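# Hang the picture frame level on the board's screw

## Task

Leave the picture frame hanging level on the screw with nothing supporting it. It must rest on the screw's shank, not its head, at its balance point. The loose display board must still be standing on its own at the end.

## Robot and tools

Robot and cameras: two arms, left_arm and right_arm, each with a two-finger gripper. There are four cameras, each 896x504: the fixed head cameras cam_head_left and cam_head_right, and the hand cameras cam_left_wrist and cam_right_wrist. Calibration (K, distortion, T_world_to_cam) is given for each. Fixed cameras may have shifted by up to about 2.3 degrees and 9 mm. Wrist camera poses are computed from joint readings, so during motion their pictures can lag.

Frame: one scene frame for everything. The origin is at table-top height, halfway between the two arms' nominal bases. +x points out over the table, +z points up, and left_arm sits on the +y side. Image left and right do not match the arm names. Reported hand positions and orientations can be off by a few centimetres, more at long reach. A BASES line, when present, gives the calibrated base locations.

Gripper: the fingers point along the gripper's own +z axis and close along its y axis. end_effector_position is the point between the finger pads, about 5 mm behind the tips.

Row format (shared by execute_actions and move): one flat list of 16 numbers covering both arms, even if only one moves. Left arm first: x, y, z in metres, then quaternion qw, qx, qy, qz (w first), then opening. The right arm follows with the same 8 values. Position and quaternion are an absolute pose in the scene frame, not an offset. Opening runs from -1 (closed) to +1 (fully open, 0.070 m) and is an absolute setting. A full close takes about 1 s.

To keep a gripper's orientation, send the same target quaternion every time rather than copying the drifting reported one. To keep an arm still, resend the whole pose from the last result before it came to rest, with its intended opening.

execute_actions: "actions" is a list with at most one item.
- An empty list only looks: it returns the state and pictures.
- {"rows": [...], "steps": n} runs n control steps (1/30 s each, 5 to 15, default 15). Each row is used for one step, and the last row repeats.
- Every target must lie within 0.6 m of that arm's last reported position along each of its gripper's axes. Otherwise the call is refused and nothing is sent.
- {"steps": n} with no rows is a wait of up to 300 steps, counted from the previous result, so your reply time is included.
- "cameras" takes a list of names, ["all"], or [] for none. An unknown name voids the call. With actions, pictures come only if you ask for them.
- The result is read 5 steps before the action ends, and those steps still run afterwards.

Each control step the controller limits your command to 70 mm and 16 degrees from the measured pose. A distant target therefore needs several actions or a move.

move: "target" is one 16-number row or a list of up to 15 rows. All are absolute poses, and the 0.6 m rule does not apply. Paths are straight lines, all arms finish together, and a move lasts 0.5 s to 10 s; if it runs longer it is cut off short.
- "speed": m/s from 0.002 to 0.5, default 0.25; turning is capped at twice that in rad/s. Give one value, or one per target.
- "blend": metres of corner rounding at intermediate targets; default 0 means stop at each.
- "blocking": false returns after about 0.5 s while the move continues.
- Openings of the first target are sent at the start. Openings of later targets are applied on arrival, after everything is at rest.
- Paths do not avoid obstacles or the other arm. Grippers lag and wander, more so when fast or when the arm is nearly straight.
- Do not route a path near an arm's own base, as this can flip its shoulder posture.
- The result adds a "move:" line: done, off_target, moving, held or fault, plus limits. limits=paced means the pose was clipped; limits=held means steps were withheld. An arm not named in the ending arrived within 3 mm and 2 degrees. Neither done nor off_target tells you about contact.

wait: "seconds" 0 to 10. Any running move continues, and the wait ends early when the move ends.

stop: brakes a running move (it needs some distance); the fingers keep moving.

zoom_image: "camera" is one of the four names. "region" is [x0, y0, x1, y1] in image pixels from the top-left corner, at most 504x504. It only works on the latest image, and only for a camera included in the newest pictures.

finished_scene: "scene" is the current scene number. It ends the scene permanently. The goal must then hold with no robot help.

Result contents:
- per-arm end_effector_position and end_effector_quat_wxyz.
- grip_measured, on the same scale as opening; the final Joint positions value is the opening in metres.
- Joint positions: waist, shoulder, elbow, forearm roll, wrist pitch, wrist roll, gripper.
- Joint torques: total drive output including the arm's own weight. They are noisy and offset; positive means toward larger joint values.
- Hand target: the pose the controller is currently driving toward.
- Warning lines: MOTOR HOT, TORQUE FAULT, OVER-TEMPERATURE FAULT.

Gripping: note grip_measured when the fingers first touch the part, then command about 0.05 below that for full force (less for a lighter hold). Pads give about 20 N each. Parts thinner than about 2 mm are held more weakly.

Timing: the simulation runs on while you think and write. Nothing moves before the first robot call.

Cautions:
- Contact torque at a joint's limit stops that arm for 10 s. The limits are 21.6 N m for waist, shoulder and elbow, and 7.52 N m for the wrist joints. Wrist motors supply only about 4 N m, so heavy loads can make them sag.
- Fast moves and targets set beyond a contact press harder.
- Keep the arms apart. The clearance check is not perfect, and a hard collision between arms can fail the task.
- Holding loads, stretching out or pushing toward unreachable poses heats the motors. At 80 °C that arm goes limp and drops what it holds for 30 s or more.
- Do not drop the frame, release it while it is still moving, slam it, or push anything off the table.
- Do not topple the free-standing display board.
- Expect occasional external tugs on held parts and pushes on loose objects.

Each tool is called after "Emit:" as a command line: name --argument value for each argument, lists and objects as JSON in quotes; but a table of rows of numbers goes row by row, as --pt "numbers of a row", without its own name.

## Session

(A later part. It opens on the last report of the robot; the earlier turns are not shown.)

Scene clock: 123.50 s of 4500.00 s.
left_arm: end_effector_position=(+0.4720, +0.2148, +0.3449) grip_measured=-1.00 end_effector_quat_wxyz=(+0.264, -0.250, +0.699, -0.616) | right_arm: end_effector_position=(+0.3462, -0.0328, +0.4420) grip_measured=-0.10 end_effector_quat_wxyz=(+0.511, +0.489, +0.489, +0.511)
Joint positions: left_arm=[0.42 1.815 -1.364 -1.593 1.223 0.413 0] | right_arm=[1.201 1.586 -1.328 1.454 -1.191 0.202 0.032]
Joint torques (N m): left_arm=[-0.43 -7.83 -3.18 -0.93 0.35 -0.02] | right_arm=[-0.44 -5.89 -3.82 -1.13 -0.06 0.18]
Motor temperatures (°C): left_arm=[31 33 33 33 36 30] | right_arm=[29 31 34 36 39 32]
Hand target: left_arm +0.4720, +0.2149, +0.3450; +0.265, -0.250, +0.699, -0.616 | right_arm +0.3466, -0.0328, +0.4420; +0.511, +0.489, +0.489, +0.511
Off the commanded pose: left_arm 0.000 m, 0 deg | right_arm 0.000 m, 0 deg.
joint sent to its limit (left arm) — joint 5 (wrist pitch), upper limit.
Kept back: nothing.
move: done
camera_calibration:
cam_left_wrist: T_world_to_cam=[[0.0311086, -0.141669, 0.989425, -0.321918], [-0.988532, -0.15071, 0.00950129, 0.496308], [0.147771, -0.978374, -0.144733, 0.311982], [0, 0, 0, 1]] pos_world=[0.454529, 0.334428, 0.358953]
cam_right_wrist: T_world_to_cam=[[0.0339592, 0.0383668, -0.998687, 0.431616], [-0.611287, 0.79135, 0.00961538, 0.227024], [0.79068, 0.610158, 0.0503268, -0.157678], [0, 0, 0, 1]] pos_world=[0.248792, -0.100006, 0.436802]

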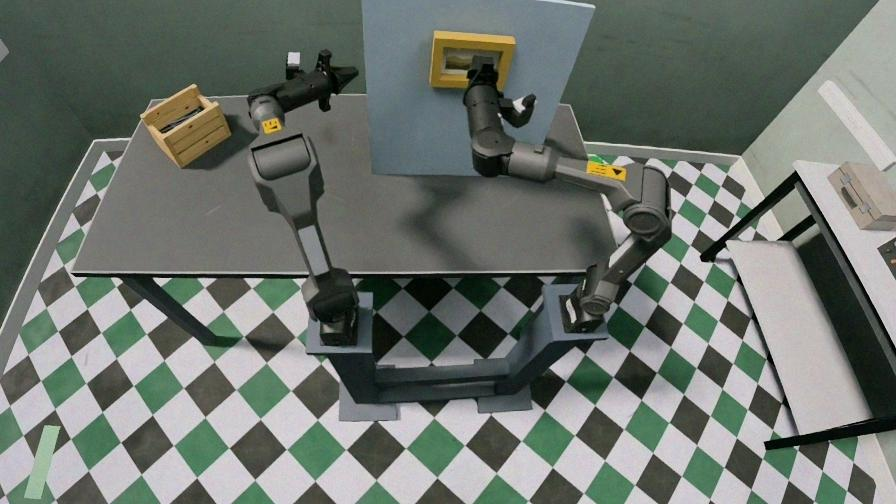

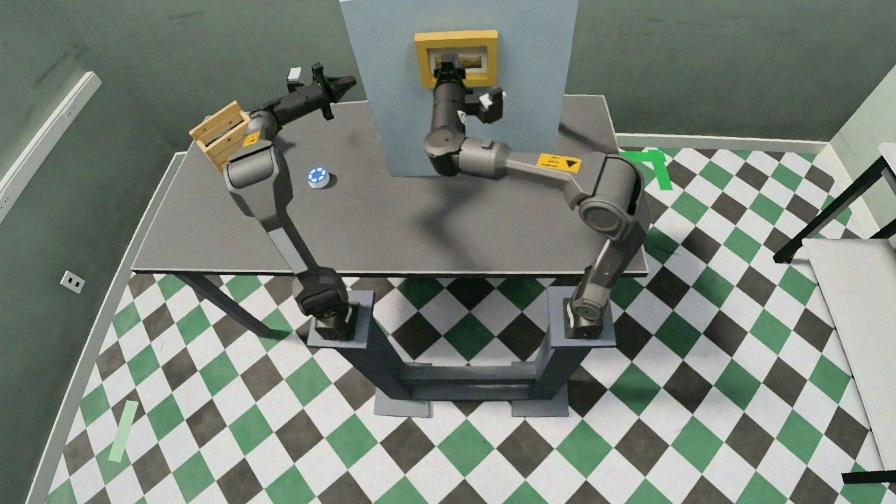

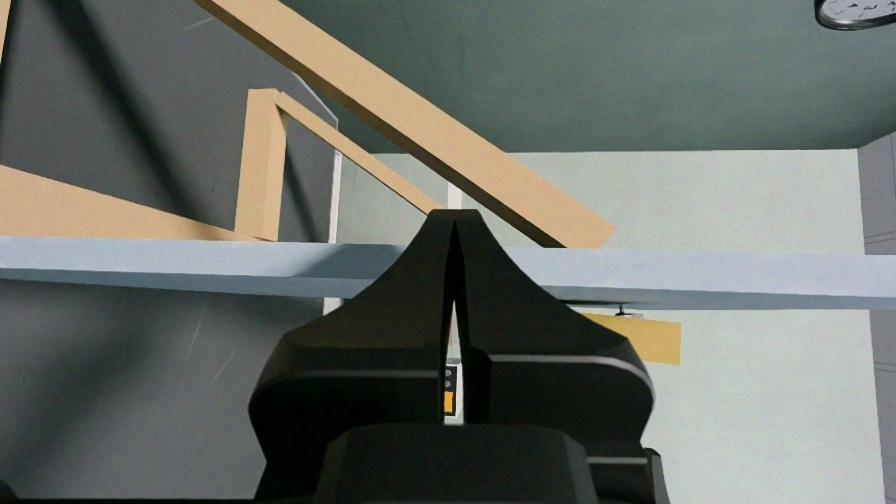

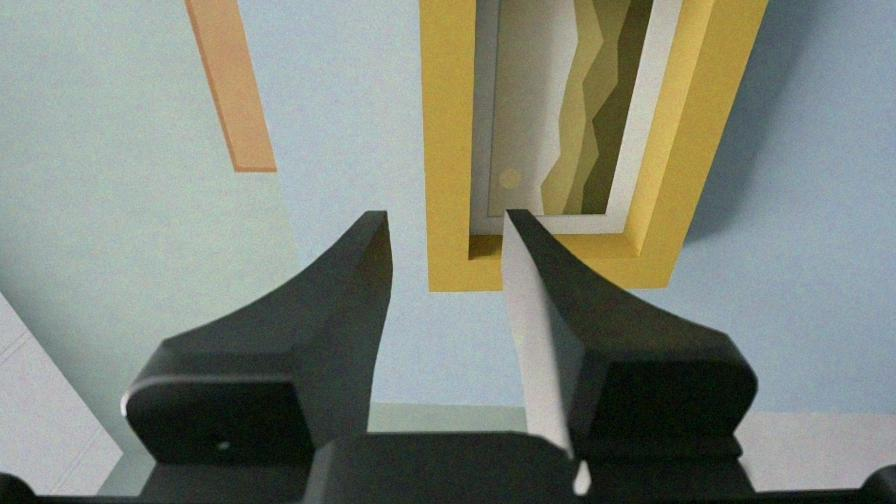

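Emit:
zoom_image --camera "cam_head_left" --region '[500, 0, 600, 60]'

Emit:
zoom_image --camera "cam_head_left" --region '[360, 150, 480, 190]'

Emit:
zoom_image --camera "cam_head_left" --region '[425, 25, 475, 55]'

Emit:
zoom_image --camera "cam_head_left" --region '[475, 25, 525, 55]'

Scaled by 5.040 from the camera's 896x504 image, which has a finer 1280x720 frame.

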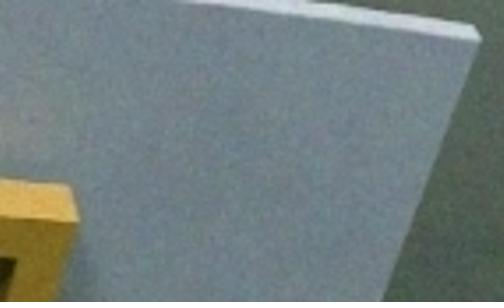

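Scaled by 4.200 from the camera's 896x504 image, which has a finer 1280x720 frame.

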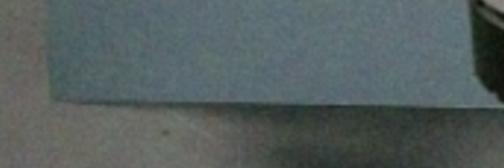

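Scaled by 10.080 from the camera's 896x504 image, which has a finer 1280x720 frame.

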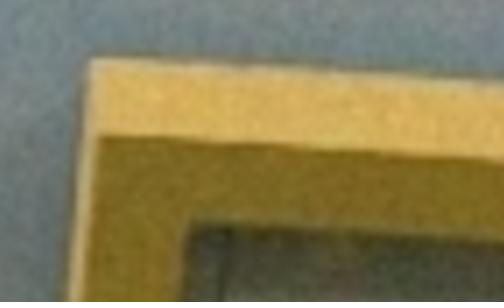

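Scaled by 10.080 from the camera's 896x504 image, which has a finer 1280x720 frame.

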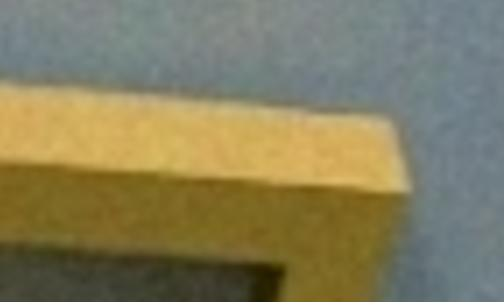

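Emit:
move --pt "0.472 0.215 0.345 0.264 -0.249 0.699 -0.616 -1 0.3466 0.012 0.4425 0.5108 0.4890 0.4890 0.5108 -0.1" --pt "0.472 0.215 0.345 0.264 -0.249 0.699 -0.616 -1 0.4250 0.012 0.4453 0.5108 0.4890 0.4890 0.5108 -0.1" --speed '[0.08, 0.04]' --cameras '["cam_right_wrist", "cam_left_wrist"]'

Scene clock: 136.63 s of 4500.00 s.
left_arm: end_effector_position=(+0.4720, +0.2148, +0.3449) grip_measured=-1.00 end_effector_quat_wxyz=(+0.264, -0.250, +0.699, -0.616) | right_arm: end_effector_position=(+0.4253, +0.0119, +0.4454) grip_measured=-0.10 end_effector_quat_wxyz=(+0.511, +0.489, +0.489, +0.511)
Joint positions: left_arm=[0.42 1.815 -1.364 -1.593 1.223 0.413 0] | right_arm=[1.049 1.862 -1.706 1.478 -1.031 0.107 0.032]
Joint torques (N m): left_arm=[-0.48 -7.43 -3.28 -0.93 0.37 -0.03] | right_arm=[0.77 -7.85 -4.04 -1.05 -0.22 -0.1]
Motor temperatures (°C): left_arm=[31 33 33 33 36 30] | right_arm=[29 31 34 36 38 32]
Hand target: left_arm +0.4720, +0.2149, +0.3450; +0.265, -0.250, +0.699, -0.616 | right_arm +0.4250, +0.0120, +0.4453; +0.511, +0.489, +0.489, +0.511
Off the commanded pose: left_arm 0.000 m, 0 deg | right_arm 0.000 m, 0 deg.
joint sent to its limit (left arm) — joint 5 (wrist pitch), upper limit.
Kept back: nothing.
move: done
camera_calibration:
cam_left_wrist: T_world_to_cam=[[0.0311086, -0.141669, 0.989425, -0.321918], [-0.988532, -0.15071, 0.00950129, 0.496308], [0.147771, -0.978374, -0.144733, 0.311982], [0, 0, 0, 1]] pos_world=[0.454529, 0.334428, 0.358953]
cam_right_wrist: T_world_to_cam=[[0.0338878, 0.0388715, -0.998669, 0.430541], [-0.61115, 0.791451, 0.0100677, 0.239709], [0.790789, 0.609996, 0.0505769, -0.247795], [0, 0, 0, 1]] pos_world=[0.327862, -0.0552996, 0.440088]
Images, in order (width x height): cam_left_wrist 896x504, cam_right_wrist 896x504.

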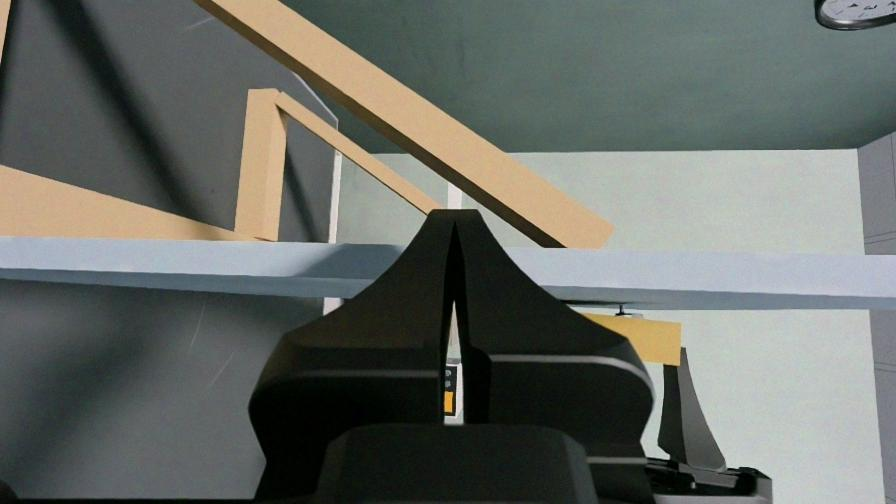

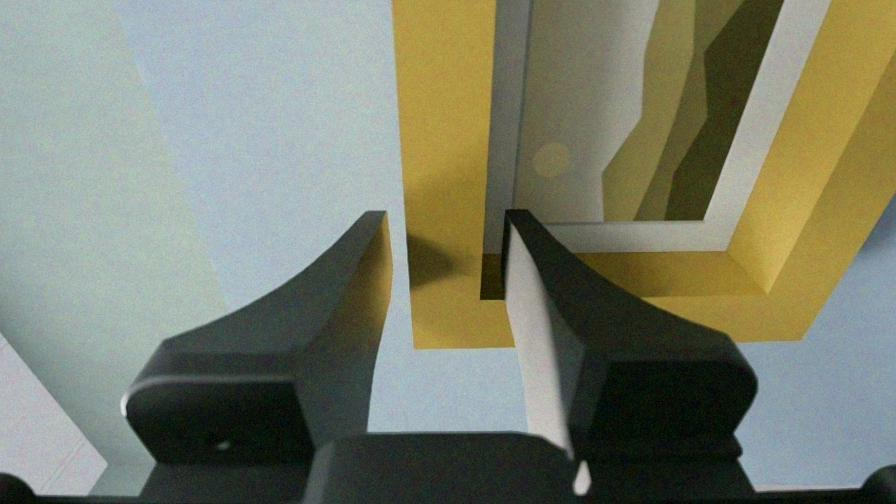

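Emit:
move --pt "0.472 0.215 0.345 0.264 -0.249 0.699 -0.616 -1 0.4250 0.012 0.4495 0.5108 0.4890 0.4890 0.5108 -0.1" --pt "0.472 0.215 0.345 0.264 -0.249 0.699 -0.616 -1 0.4250 0.012 0.4523 0.5108 0.4890 0.4890 0.5108 -0.1" --speed 0.008 --cameras '["cam_right_wrist", "cam_left_wrist"]'

Emit:
zoom_image --camera "cam_left_wrist" --region '[610, 298, 650, 323]'

Scene clock: 138.13 s of 4500.00 s.
left_arm: end_effector_position=(+0.4720, +0.2148, +0.3449) grip_measured=-1.00 end_effector_quat_wxyz=(+0.264, -0.250, +0.699, -0.616) | right_arm: end_effector_position=(+0.4249, +0.0120, +0.4524) grip_measured=-0.10 end_effector_quat_wxyz=(+0.511, +0.489, +0.489, +0.511)
Joint positions: left_arm=[0.42 1.815 -1.364 -1.593 1.223 0.413 0] | right_arm=[1.05 1.862 -1.734 1.495 -1.029 0.074 0.032]
Joint torques (N m): left_arm=[-0.53 -7.55 -3.08 -0.9 0.35 -0.02] | right_arm=[0.52 -7.33 -4.54 -1.19 -0.05 -0.1]
Motor temperatures (°C): left_arm=[31 33 33 33 36 30] | right_arm=[29 31 34 36 38 32]
Hand target: left_arm +0.4720, +0.2149, +0.3450; +0.265, -0.250, +0.699, -0.616 | right_arm +0.4250, +0.0120, +0.4523; +0.511, +0.489, +0.489, +0.511
Off the commanded pose: left_arm 0.000 m, 0 deg | right_arm 0.000 m, 0 deg.
joint sent to its limit (left arm) — joint 5 (wrist pitch), upper limit.
Kept back: nothing.
move: done
camera_calibration:
cam_left_wrist: T_world_to_cam=[[0.0311086, -0.141669, 0.989425, -0.321918], [-0.988532, -0.15071, 0.00950129, 0.496308], [0.147771, -0.978374, -0.144733, 0.311982], [0, 0, 0, 1]] pos_world=[0.454529, 0.334428, 0.358953]
cam_right_wrist: T_world_to_cam=[[0.0335573, 0.0390154, -0.998675, 0.437744], [-0.61137, 0.791277, 0.0103697, 0.239332], [0.790633, 0.610212, 0.050406, -0.247719], [0, 0, 0, 1]] pos_world=[0.327486, -0.0552959, 0.447168]
Images, in order (width x height): cam_left_wrist 896x504, cam_right_wrist 896x504.

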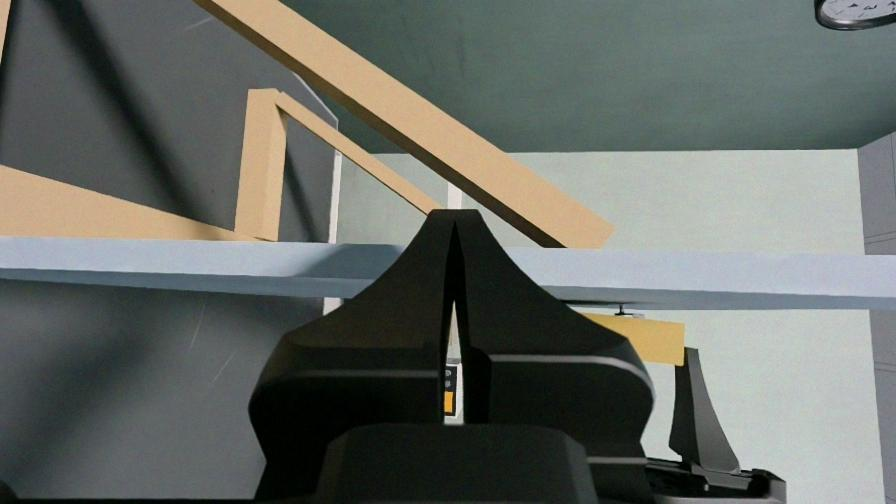

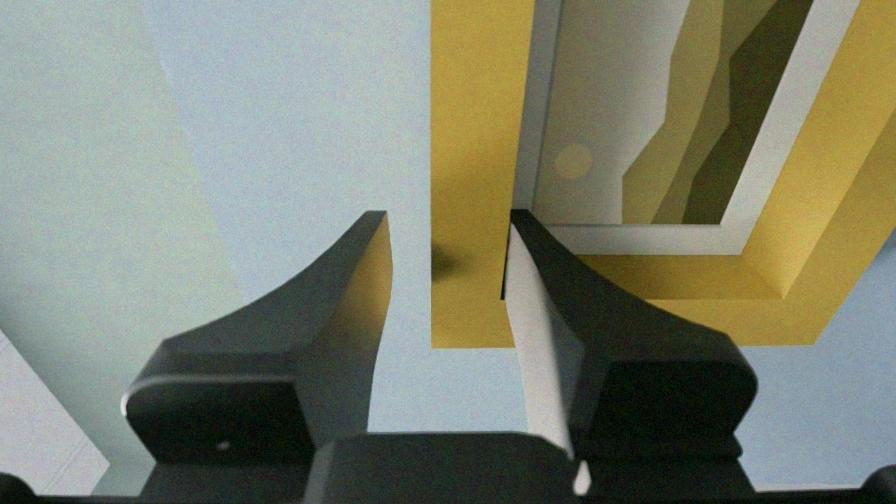

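Scaled by 12.600 from the camera's 896x504 image, which has a finer 1280x720 frame.

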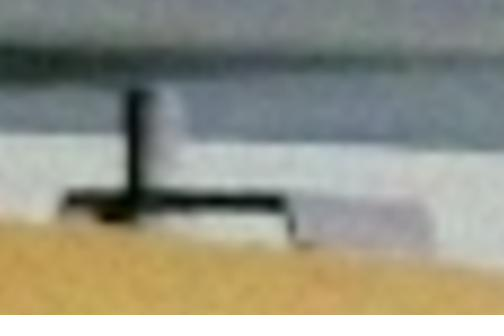

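Emit:
move --target '[0.472, 0.215, 0.345, 0.264, -0.249, 0.699, -0.616, -1, 0.4250, 0.012, 0.4453, 0.5108, 0.4890, 0.4890, 0.5108, -0.1]' --speed 0.008 --cameras '["cam_right_wrist", "cam_left_wrist"]'

Emit:
zoom_image --camera "cam_left_wrist" --region '[610, 298, 650, 323]'

Scene clock: 139.57 s of 4500.00 s.
left_arm: end_effector_position=(+0.4720, +0.2148, +0.3449) grip_measured=-1.00 end_effector_quat_wxyz=(+0.264, -0.250, +0.699, -0.616) | right_arm: end_effector_position=(+0.4251, +0.0123, +0.4449) grip_measured=-0.10 end_effector_quat_wxyz=(+0.510, +0.489, +0.489, +0.511)
Joint positions: left_arm=[0.42 1.815 -1.364 -1.593 1.223 0.413 0] | right_arm=[1.05 1.862 -1.705 1.479 -1.031 0.107 0.032]
Joint torques (N m): left_arm=[-0.72 -7.48 -3.22 -0.93 0.35 -0.01] | right_arm=[0 -8.88 -3.72 -1.16 -0.22 0.05]
Motor temperatures (°C): left_arm=[31 33 33 33 36 30] | right_arm=[29 31 34 35 38 32]
Hand target: left_arm +0.4720, +0.2149, +0.3450; +0.265, -0.250, +0.699, -0.616 | right_arm +0.4250, +0.0120, +0.4453; +0.511, +0.489, +0.489, +0.511
Off the commanded pose: left_arm 0.000 m, 0 deg | right_arm 0.001 m, 0 deg.
joint sent to its limit (left arm) — joint 5 (wrist pitch), upper limit.
Kept back: nothing.
move: done
camera_calibration:
cam_left_wrist: T_world_to_cam=[[0.0311086, -0.141669, 0.989425, -0.321918], [-0.988532, -0.15071, 0.00950129, 0.496308], [0.147771, -0.978374, -0.144733, 0.311982], [0, 0, 0, 1]] pos_world=[0.454529, 0.334428, 0.358953]
cam_right_wrist: T_world_to_cam=[[0.0328793, 0.0383885, -0.998722, 0.430515], [-0.611821, 0.79093, 0.0102595, 0.239468], [0.790313, 0.610702, 0.0494921, -0.247109], [0, 0, 0, 1]] pos_world=[0.32765, -0.0550192, 0.439738]
Images, in order (width x height): cam_left_wrist 896x504, cam_right_wrist 896x504.

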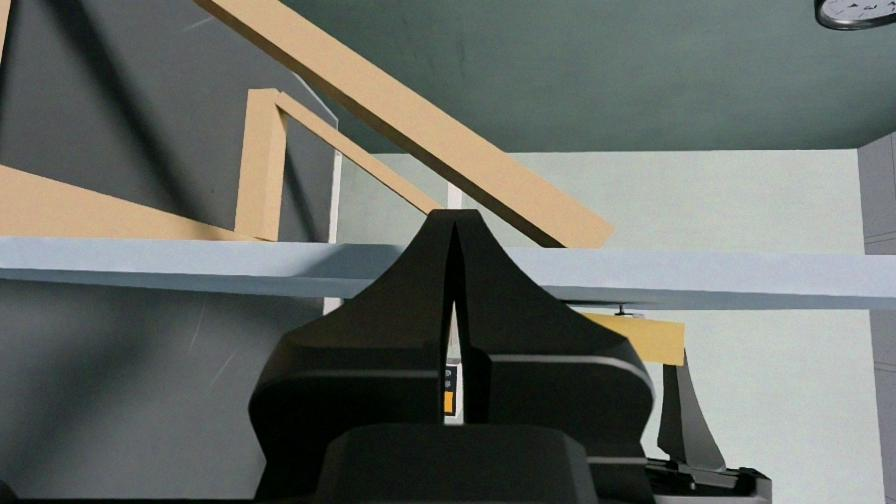

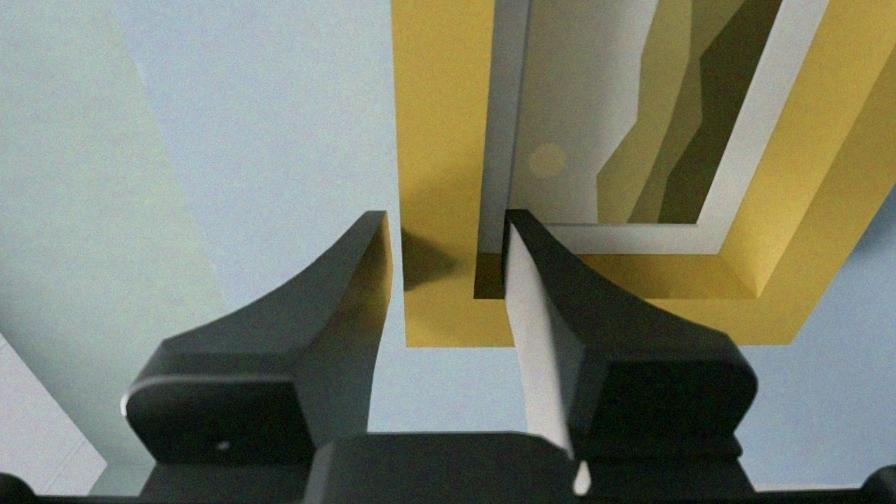

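Scaled by 12.600 from the camera's 896x504 image, which has a finer 1280x720 frame.

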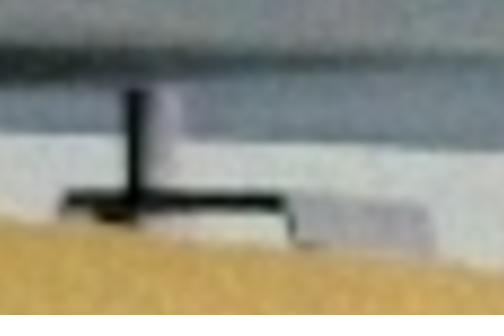

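Emit:
move --target '[0.472, 0.215, 0.345, 0.264, -0.249, 0.699, -0.616, -1, 0.4250, 0.012, 0.4560, 0.5108, 0.4890, 0.4890, 0.5108, -0.1]' --speed 0.01 --cameras '["cam_right_wrist"]'

Emit:
move --target '[0.472, 0.215, 0.345, 0.264, -0.249, 0.699, -0.616, -1, 0.4250, 0.012, 0.4500, 0.5108, 0.4890, 0.4890, 0.5108, -0.1]' --speed 0.01 --cameras '["cam_right_wrist", "cam_left_wrist"]'

Emit:
zoom_image --camera "cam_left_wrist" --region '[610, 298, 650, 323]'

Scene clock: 143.23 s of 4500.00 s.
left_arm: end_effector_position=(+0.4720, +0.2148, +0.3449) grip_measured=-1.00 end_effector_quat_wxyz=(+0.264, -0.250, +0.699, -0.616) | right_arm: end_effector_position=(+0.4249, +0.0120, +0.4562) grip_measured=-0.10 end_effector_quat_wxyz=(+0.511, +0.489, +0.489, +0.511)
Joint positions: left_arm=[0.42 1.815 -1.364 -1.593 1.223 0.413 0] | right_arm=[1.05 1.863 -1.75 1.504 -1.028 0.057 0.032]
Joint torques (N m): left_arm=[-0.81 -7.56 -3.03 -0.91 0.32 -0.01] | right_arm=[-0.41 -7.32 -4.48 -1.21 -0.05 -0.07]
Motor temperatures (°C): left_arm=[31 33 33 33 36 30] | right_arm=[29 31 34 35 38 32]
Hand target: left_arm +0.4720, +0.2149, +0.3450; +0.265, -0.250, +0.699, -0.616 | right_arm +0.4250, +0.0120, +0.4560; +0.511, +0.489, +0.489, +0.511
Off the commanded pose: left_arm 0.000 m, 0 deg | right_arm 0.000 m, 0 deg.
joint sent to its limit (left arm) — joint 5 (wrist pitch), upper limit.
Kept back: nothing.
move: done
camera_calibration:
cam_right_wrist: T_world_to_cam=[[0.0341674, 0.0385136, -0.998674, 0.44129], [-0.611261, 0.791371, 0.00960614, 0.239598], [0.790692, 0.610122, 0.050581, -0.24803], [0, 0, 0, 1]] pos_world=[0.327494, -0.0552781, 0.450948]
Images, in order (width x height): cam_right_wrist 896x504.

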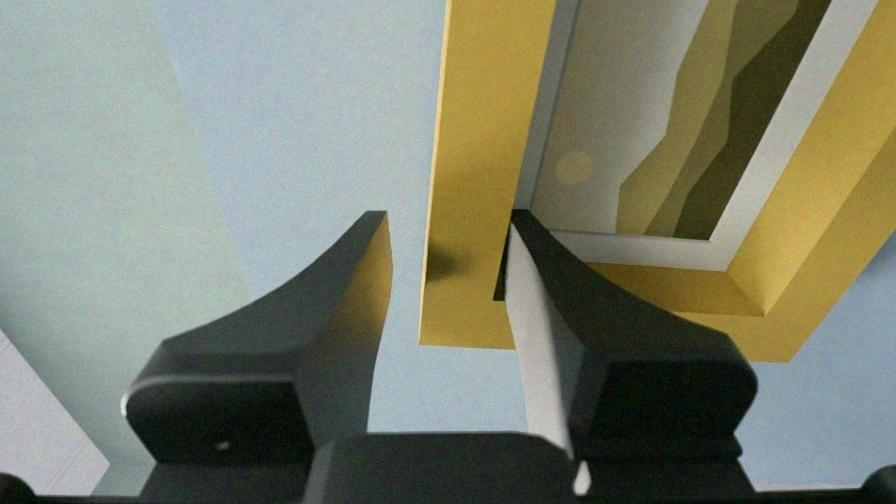

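Scene clock: 144.07 s of 4500.00 s.
left_arm: end_effector_position=(+0.4720, +0.2148, +0.3449) grip_measured=-1.00 end_effector_quat_wxyz=(+0.264, -0.250, +0.699, -0.616) | right_arm: end_effector_position=(+0.4251, +0.0123, +0.4495) grip_measured=-0.10 end_effector_quat_wxyz=(+0.511, +0.489, +0.489, +0.510)
Joint positions: left_arm=[0.42 1.815 -1.364 -1.593 1.223 0.413 0] | right_arm=[1.05 1.863 -1.724 1.489 -1.03 0.085 0.032]
Joint torques (N m): left_arm=[-0.6 -7.42 -3.33 -0.92 0.32 -0.04] | right_arm=[-0.39 -8.91 -3.72 -1.15 -0.21 0.03]
Motor temperatures (°C): left_arm=[31 33 33 33 36 30] | right_arm=[29 31 34 35 38 32]
Hand target: left_arm +0.4720, +0.2149, +0.3450; +0.265, -0.250, +0.699, -0.616 | right_arm +0.4250, +0.0120, +0.4500; +0.511, +0.489, +0.489, +0.511
Off the commanded pose: left_arm 0.000 m, 0 deg | right_arm 0.001 m, 0 deg.
joint sent to its limit (left arm) — joint 5 (wrist pitch), upper limit.
Kept back: nothing.
move: done
camera_calibration:
cam_left_wrist: T_world_to_cam=[[0.0311086, -0.141669, 0.989425, -0.321918], [-0.988532, -0.15071, 0.00950129, 0.496308], [0.147771, -0.978374, -0.144733, 0.311982], [0, 0, 0, 1]] pos_world=[0.454529, 0.334428, 0.358953]
cam_right_wrist: T_world_to_cam=[[0.033165, 0.0379152, -0.99873, 0.435017], [-0.611268, 0.791363, 0.00974431, 0.239487], [0.790728, 0.610169, 0.0494219, -0.247494], [0, 0, 0, 1]] pos_world=[0.327664, -0.0550014, 0.444363]
Images, in order (width x height): cam_left_wrist 896x504, cam_right_wrist 896x504.

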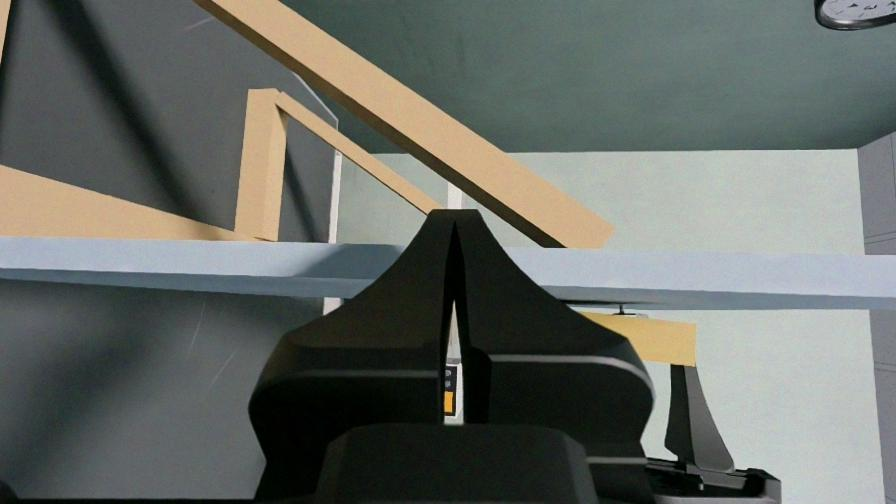

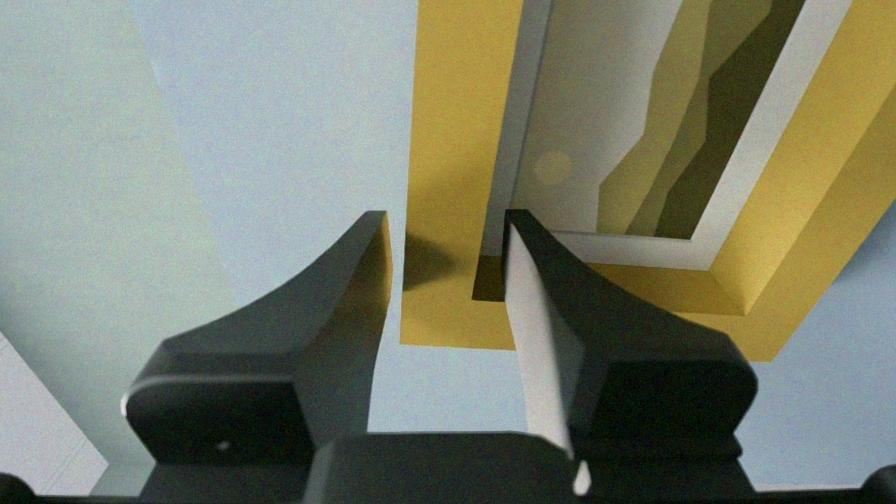

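Scaled by 12.600 from the camera's 896x504 image, which has a finer 1280x720 frame.

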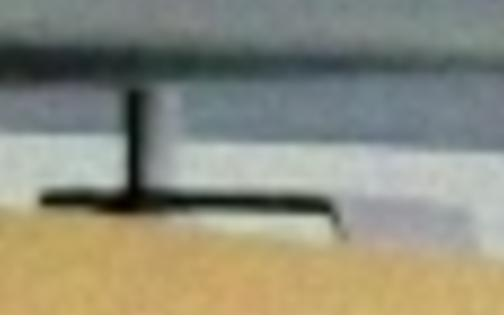

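Emit:
execute_actions --actions '[]' --cameras '["all"]'

Scene clock: 145.43 s of 4500.00 s.
left_arm: end_effector_position=(+0.4720, +0.2148, +0.3449) grip_measured=-1.00 end_effector_quat_wxyz=(+0.264, -0.250, +0.699, -0.616) | right_arm: end_effector_position=(+0.4250, +0.0120, +0.4499) grip_measured=-0.10 end_effector_quat_wxyz=(+0.511, +0.489, +0.489, +0.511)
Joint positions: left_arm=[0.42 1.815 -1.364 -1.593 1.223 0.413 0] | right_arm=[1.05 1.862 -1.724 1.489 -1.03 0.085 0.032]
Joint torques (N m): left_arm=[-0.81 -7.52 -3.34 -0.87 0.3 -0.05] | right_arm=[-0.29 -8.88 -4.57 -1 -0.19 -0.21]
Motor temperatures (°C): left_arm=[31 33 33 33 36 30] | right_arm=[29 31 34 35 38 32]
Hand target: left_arm +0.4720, +0.2149, +0.3450; +0.265, -0.250, +0.699, -0.616 | right_arm +0.4250, +0.0120, +0.4500; +0.511, +0.489, +0.489, +0.511
Off the commanded pose: left_arm 0.000 m, 0 deg | right_arm 0.000 m, 0 deg.
Steps of this call (1-41: nothing new was sent). Readings (end_effector_position of left_arm | right_arm):
1: (+0.4720, +0.2148, +0.3449) | (+0.4250, +0.0120, +0.4499)
2: (+0.4720, +0.2148, +0.3449) | (+0.4250, +0.0120, +0.4499)
4: (+0.4720, +0.2148, +0.3449) | (+0.4250, +0.0120, +0.4499)
8: (+0.4720, +0.2148, +0.3449) | (+0.4250, +0.0120, +0.4499)
41: the state above
camera_calibration:
cam_left_wrist: T_world_to_cam=[[0.0311086, -0.141669, 0.989425, -0.321918], [-0.988532, -0.15071, 0.00950129, 0.496308], [0.147771, -0.978374, -0.144733, 0.311982], [0, 0, 0, 1]] pos_world=[0.454529, 0.334428, 0.358953]
cam_right_wrist: T_world_to_cam=[[0.0336166, 0.0386606, -0.998687, 0.435231], [-0.611273, 0.791356, 0.0100586, 0.239431], [0.790706, 0.610132, 0.0502348, -0.247645], [0, 0, 0, 1]] pos_world=[0.327541, -0.0552051, 0.444692]

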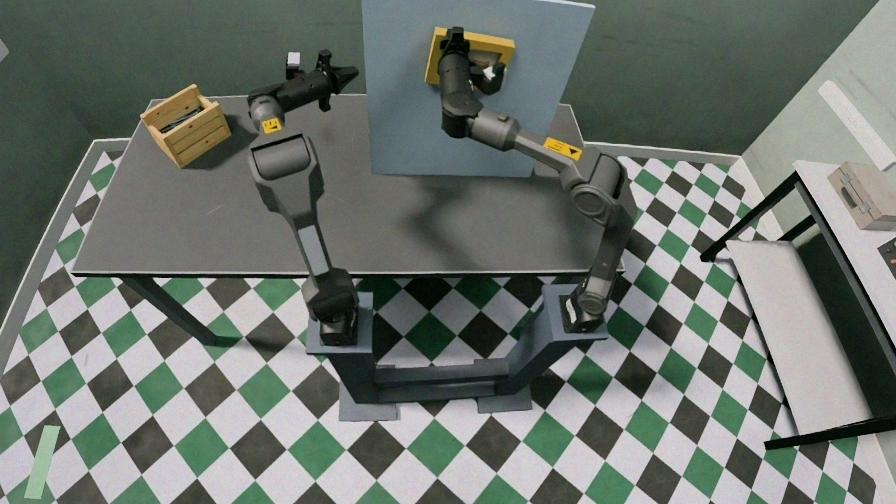

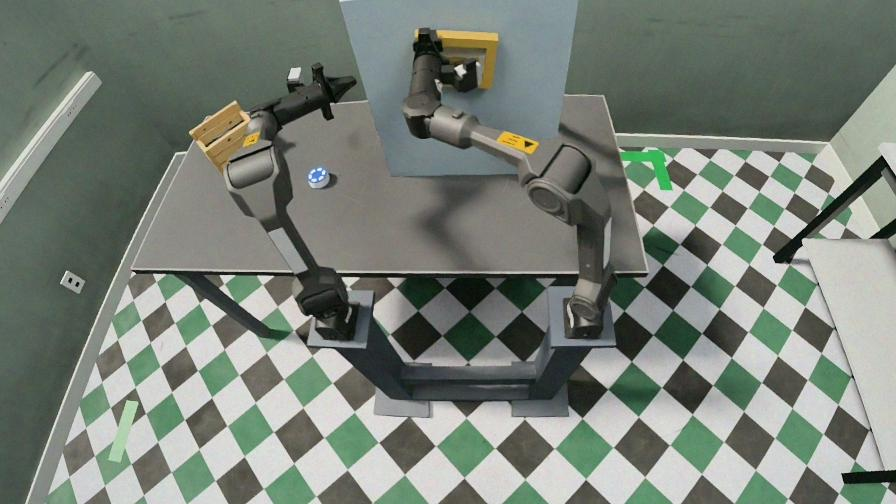

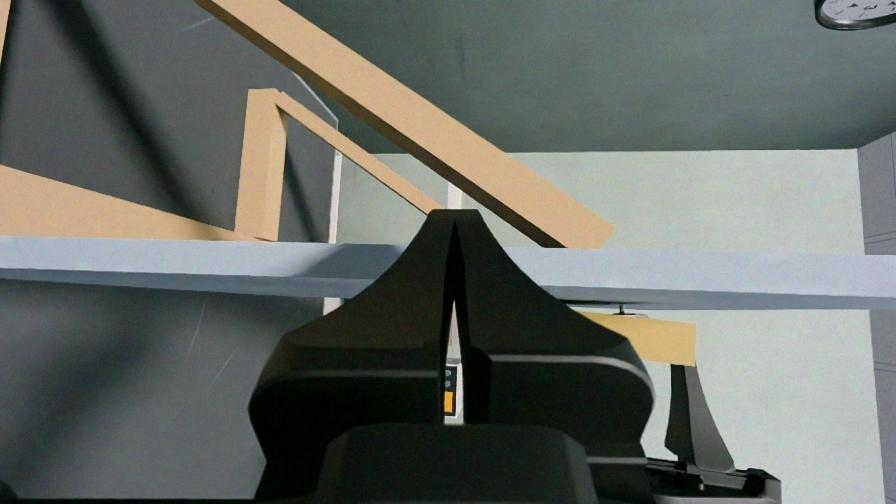

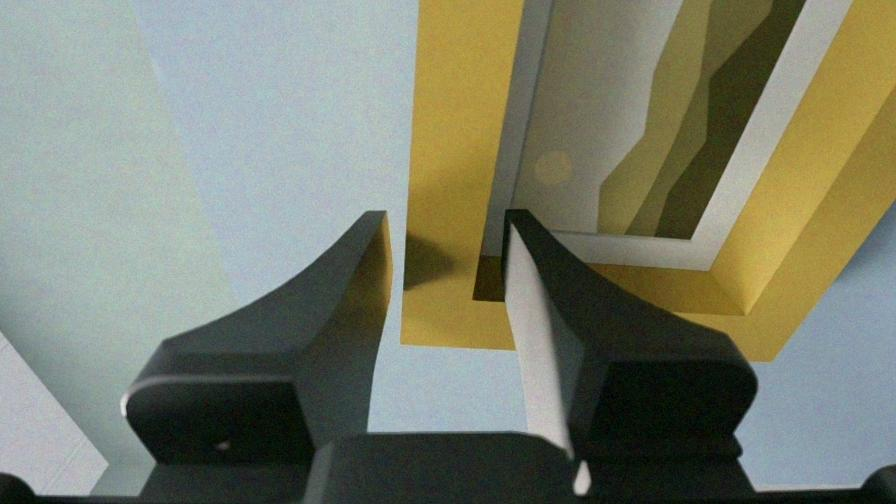

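Emit:
move --pt "0.472 0.215 0.345 0.264 -0.249 0.699 -0.616 -1 0.425 0.012 0.462 0.5108 0.489 0.489 0.5108 -0.1" --pt "0.472 0.215 0.345 0.264 -0.249 0.699 -0.616 -1 0.425 0.012 0.454 0.5108 0.489 0.489 0.5108 -0.1" --speed 0.012 --cameras '["cam_left_wrist", "cam_right_wrist"]'

Scene clock: 149.60 s of 4500.00 s.
left_arm: end_effector_position=(+0.4720, +0.2148, +0.3449) grip_measured=-1.00 end_effector_quat_wxyz=(+0.264, -0.250, +0.699, -0.616) | right_arm: end_effector_position=(+0.4250, +0.0122, +0.4538) grip_measured=-0.10 end_effector_quat_wxyz=(+0.511, +0.489, +0.489, +0.511)
Joint positions: left_arm=[0.42 1.815 -1.364 -1.593 1.223 0.413 0] | right_arm=[1.05 1.863 -1.741 1.499 -1.028 0.067 0.032]
Joint torques (N m): left_arm=[-0.68 -7.15 -3.36 -0.9 0.32 -0.07] | right_arm=[-0.12 -8.88 -3.84 -1.13 -0.19 -0.01]
Motor temperatures (°C): left_arm=[31 33 33 33 36 30] | right_arm=[29 31 34 35 38 32]
Hand target: left_arm +0.4720, +0.2149, +0.3450; +0.265, -0.250, +0.699, -0.616 | right_arm +0.4250, +0.0120, +0.4540; +0.511, +0.489, +0.489, +0.511
Off the commanded pose: left_arm 0.000 m, 0 deg | right_arm 0.000 m, 0 deg.
joint sent to its limit (left arm) — joint 5 (wrist pitch), upper limit.
Kept back: nothing.
move: done
camera_calibration:
cam_left_wrist: T_world_to_cam=[[0.0311086, -0.141669, 0.989425, -0.321918], [-0.988532, -0.15071, 0.00950129, 0.496308], [0.147771, -0.978374, -0.144733, 0.311982], [0, 0, 0, 1]] pos_world=[0.454529, 0.334428, 0.358953]
cam_right_wrist: T_world_to_cam=[[0.0334146, 0.0385154, -0.998699, 0.43918], [-0.611769, 0.790973, 0.0100357, 0.239488], [0.790331, 0.610638, 0.0499925, -0.247711], [0, 0, 0, 1]] pos_world=[0.32761, -0.0550822, 0.448589]
Images, in order (width x height): cam_left_wrist 896x504, cam_right_wrist 896x504.

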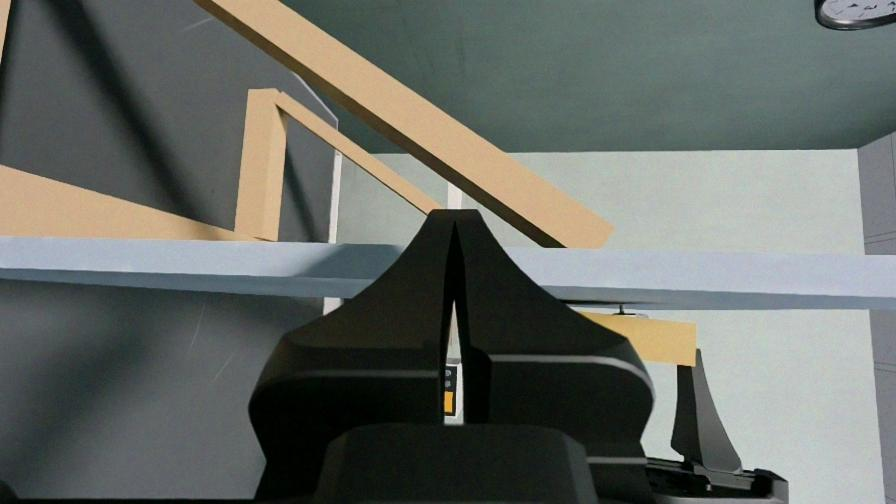

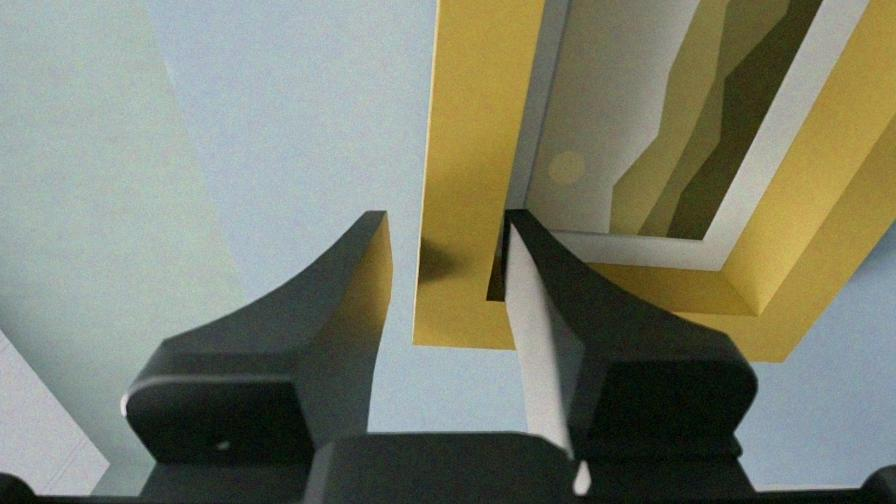

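Emit:
zoom_image --camera "cam_left_wrist" --region '[570, 290, 700, 370]'

Emit:
zoom_image --camera "cam_left_wrist" --region '[610, 298, 650, 323]'

Scaled by 3.877 from the camera's 896x504 image, which has a finer 1280x720 frame.

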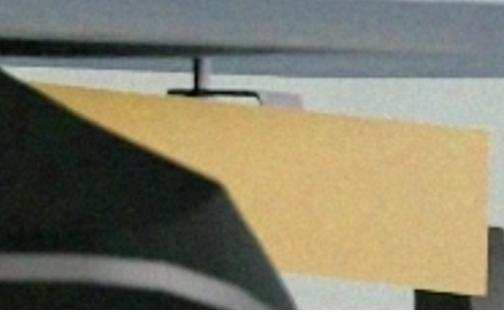

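Scaled by 12.600 from the camera's 896x504 image, which has a finer 1280x720 frame.

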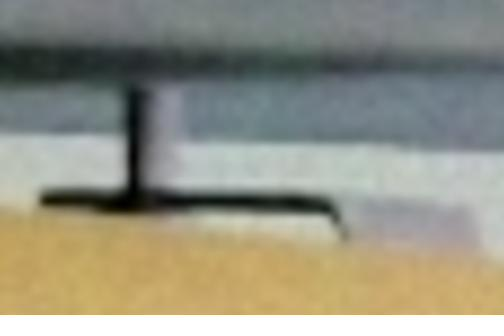

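Emit:
move --target '[0.472, 0.215, 0.345, 0.264, -0.249, 0.699, -0.616, -1, 0.425, 0.012, 0.462, 0.5108, 0.489, 0.489, 0.5108, -0.1]' --speed 0.015 --cameras '["cam_left_wrist", "cam_right_wrist"]'

Emit:
zoom_image --camera "cam_left_wrist" --region '[610, 298, 650, 323]'

Scene clock: 151.00 s of 4500.00 s.
left_arm: end_effector_position=(+0.4720, +0.2148, +0.3449) grip_measured=-1.00 end_effector_quat_wxyz=(+0.264, -0.250, +0.699, -0.616) | right_arm: end_effector_position=(+0.4248, +0.0117, +0.4625) grip_measured=-0.10 end_effector_quat_wxyz=(+0.511, +0.489, +0.489, +0.511)
Joint positions: left_arm=[0.42 1.815 -1.364 -1.593 1.223 0.413 0] | right_arm=[1.05 1.864 -1.776 1.519 -1.027 0.028 0.032]
Joint torques (N m): left_arm=[-0.75 -7.37 -3.19 -0.88 0.27 -0.05] | right_arm=[-0.06 -7.24 -4.44 -1.31 0.09 0.02]
Motor temperatures (°C): left_arm=[31 33 33 33 36 30] | right_arm=[29 31 34 35 38 32]
Hand target: left_arm +0.4720, +0.2149, +0.3450; +0.265, -0.250, +0.699, -0.616 | right_arm +0.4250, +0.0120, +0.4620; +0.511, +0.489, +0.489, +0.511
Off the commanded pose: left_arm 0.000 m, 0 deg | right_arm 0.001 m, 0 deg.
joint sent to its limit (left arm) — joint 5 (wrist pitch), upper limit.
Kept back: nothing.
move: done
camera_calibration:
cam_left_wrist: T_world_to_cam=[[0.0311086, -0.141669, 0.989425, -0.321918], [-0.988532, -0.15071, 0.00950129, 0.496308], [0.147771, -0.978374, -0.144733, 0.311982], [0, 0, 0, 1]] pos_world=[0.454529, 0.334428, 0.358953]
cam_right_wrist: T_world_to_cam=[[0.0339349, 0.039433, -0.998646, 0.447603], [-0.610845, 0.79168, 0.0105036, 0.239117], [0.791023, 0.609662, 0.0509531, -0.248385], [0, 0, 0, 1]] pos_world=[0.327352, -0.0555238, 0.457142]
Images, in order (width x height): cam_left_wrist 896x504, cam_right_wrist 896x504.

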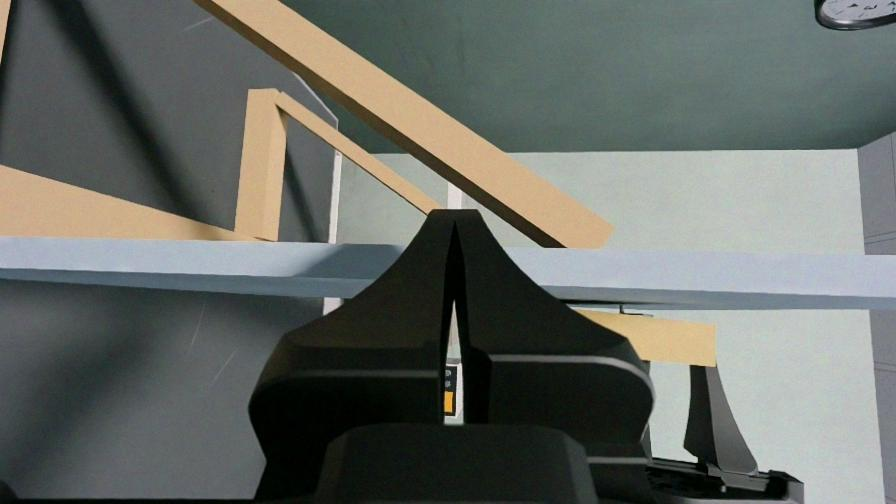

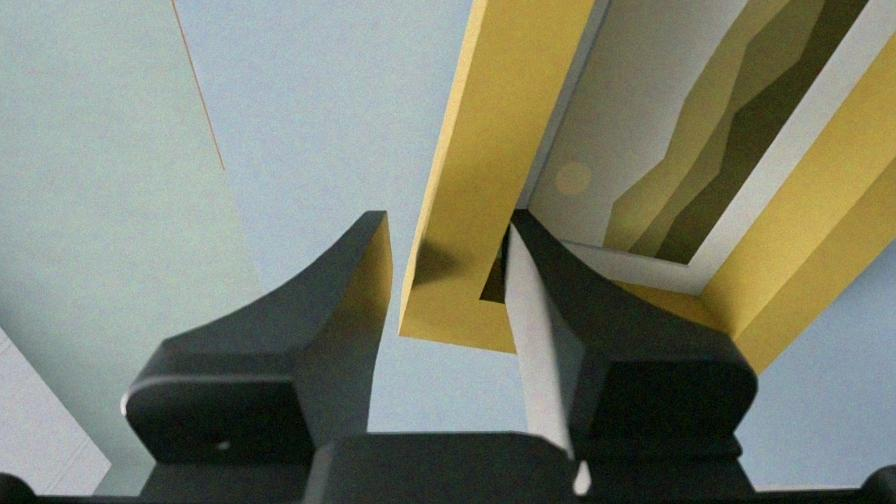

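Scaled by 12.600 from the camera's 896x504 image, which has a finer 1280x720 frame.

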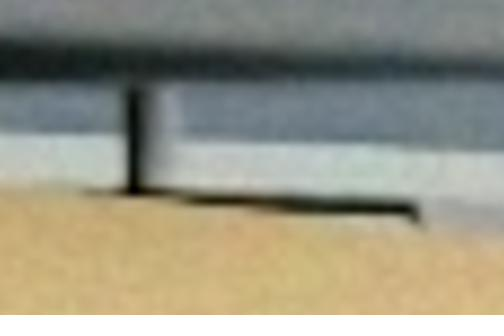

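Emit:
move --target '[0.472, 0.215, 0.345, 0.264, -0.249, 0.699, -0.616, -1, 0.425, 0.012, 0.450, 0.5108, 0.489, 0.489, 0.5108, -0.1]' --speed 0.012 --cameras '["cam_left_wrist", "cam_right_wrist"]'

Emit:
zoom_image --camera "cam_left_wrist" --region '[610, 298, 650, 323]'

Scene clock: 152.57 s of 4500.00 s.
left_arm: end_effector_position=(+0.4720, +0.2148, +0.3449) grip_measured=-1.00 end_effector_quat_wxyz=(+0.264, -0.250, +0.699, -0.616) | right_arm: end_effector_position=(+0.4250, +0.0120, +0.4498) grip_measured=-0.10 end_effector_quat_wxyz=(+0.511, +0.489, +0.489, +0.511)
Joint positions: left_arm=[0.42 1.815 -1.364 -1.593 1.223 0.413 0] | right_arm=[1.05 1.862 -1.724 1.49 -1.03 0.086 0.032]
Joint torques (N m): left_arm=[-0.8 -7.29 -3.24 -0.88 0.29 -0.1] | right_arm=[0.04 -8.71 -3.86 -1.14 -0.2 -0.02]
Motor temperatures (°C): left_arm=[31 33 33 33 36 30] | right_arm=[29 32 34 35 38 32]
Hand target: left_arm +0.4720, +0.2149, +0.3450; +0.265, -0.250, +0.699, -0.616 | right_arm +0.4250, +0.0120, +0.4500; +0.511, +0.489, +0.489, +0.511
Off the commanded pose: left_arm 0.000 m, 0 deg | right_arm 0.000 m, 0 deg.
joint sent to its limit (left arm) — joint 5 (wrist pitch), upper limit.
Kept back: nothing.
move: done
camera_calibration:
cam_left_wrist: T_world_to_cam=[[0.0311086, -0.141669, 0.989425, -0.321918], [-0.988532, -0.15071, 0.00950129, 0.496308], [0.147771, -0.978374, -0.144733, 0.311982], [0, 0, 0, 1]] pos_world=[0.454529, 0.334428, 0.358953]
cam_right_wrist: T_world_to_cam=[[0.0330693, 0.03907, -0.998689, 0.435326], [-0.611248, 0.791367, 0.0107193, 0.239135], [0.790748, 0.610092, 0.0500514, -0.247572], [0, 0, 0, 1]] pos_world=[0.327542, -0.0552096, 0.444583]
Images, in order (width x height): cam_left_wrist 896x504, cam_right_wrist 896x504.

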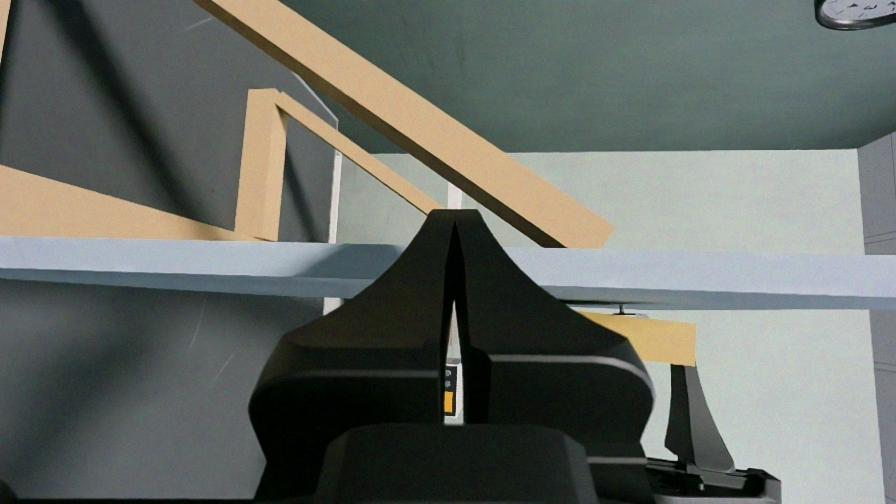

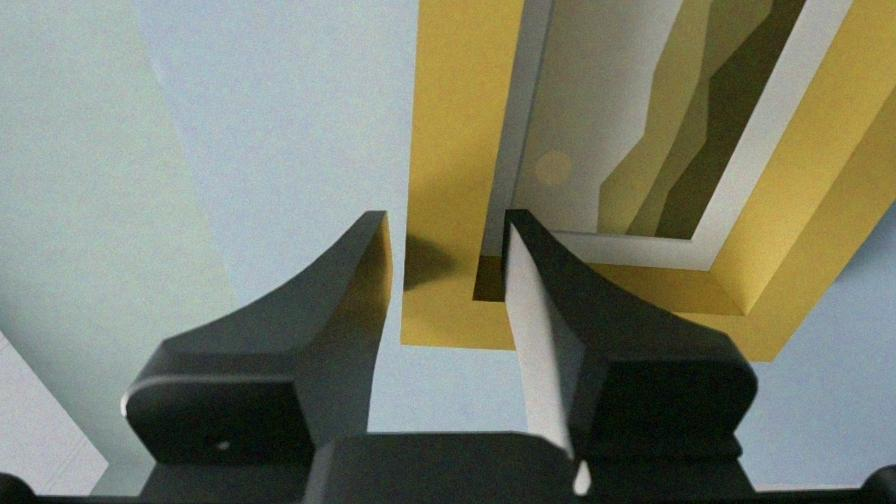

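Scaled by 12.600 from the camera's 896x504 image, which has a finer 1280x720 frame.

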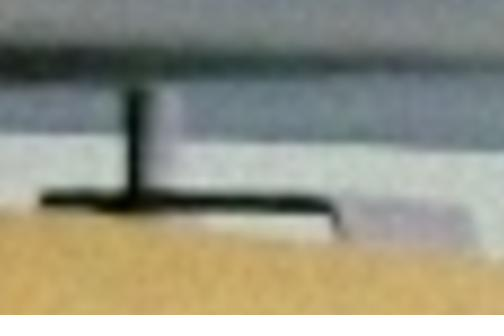

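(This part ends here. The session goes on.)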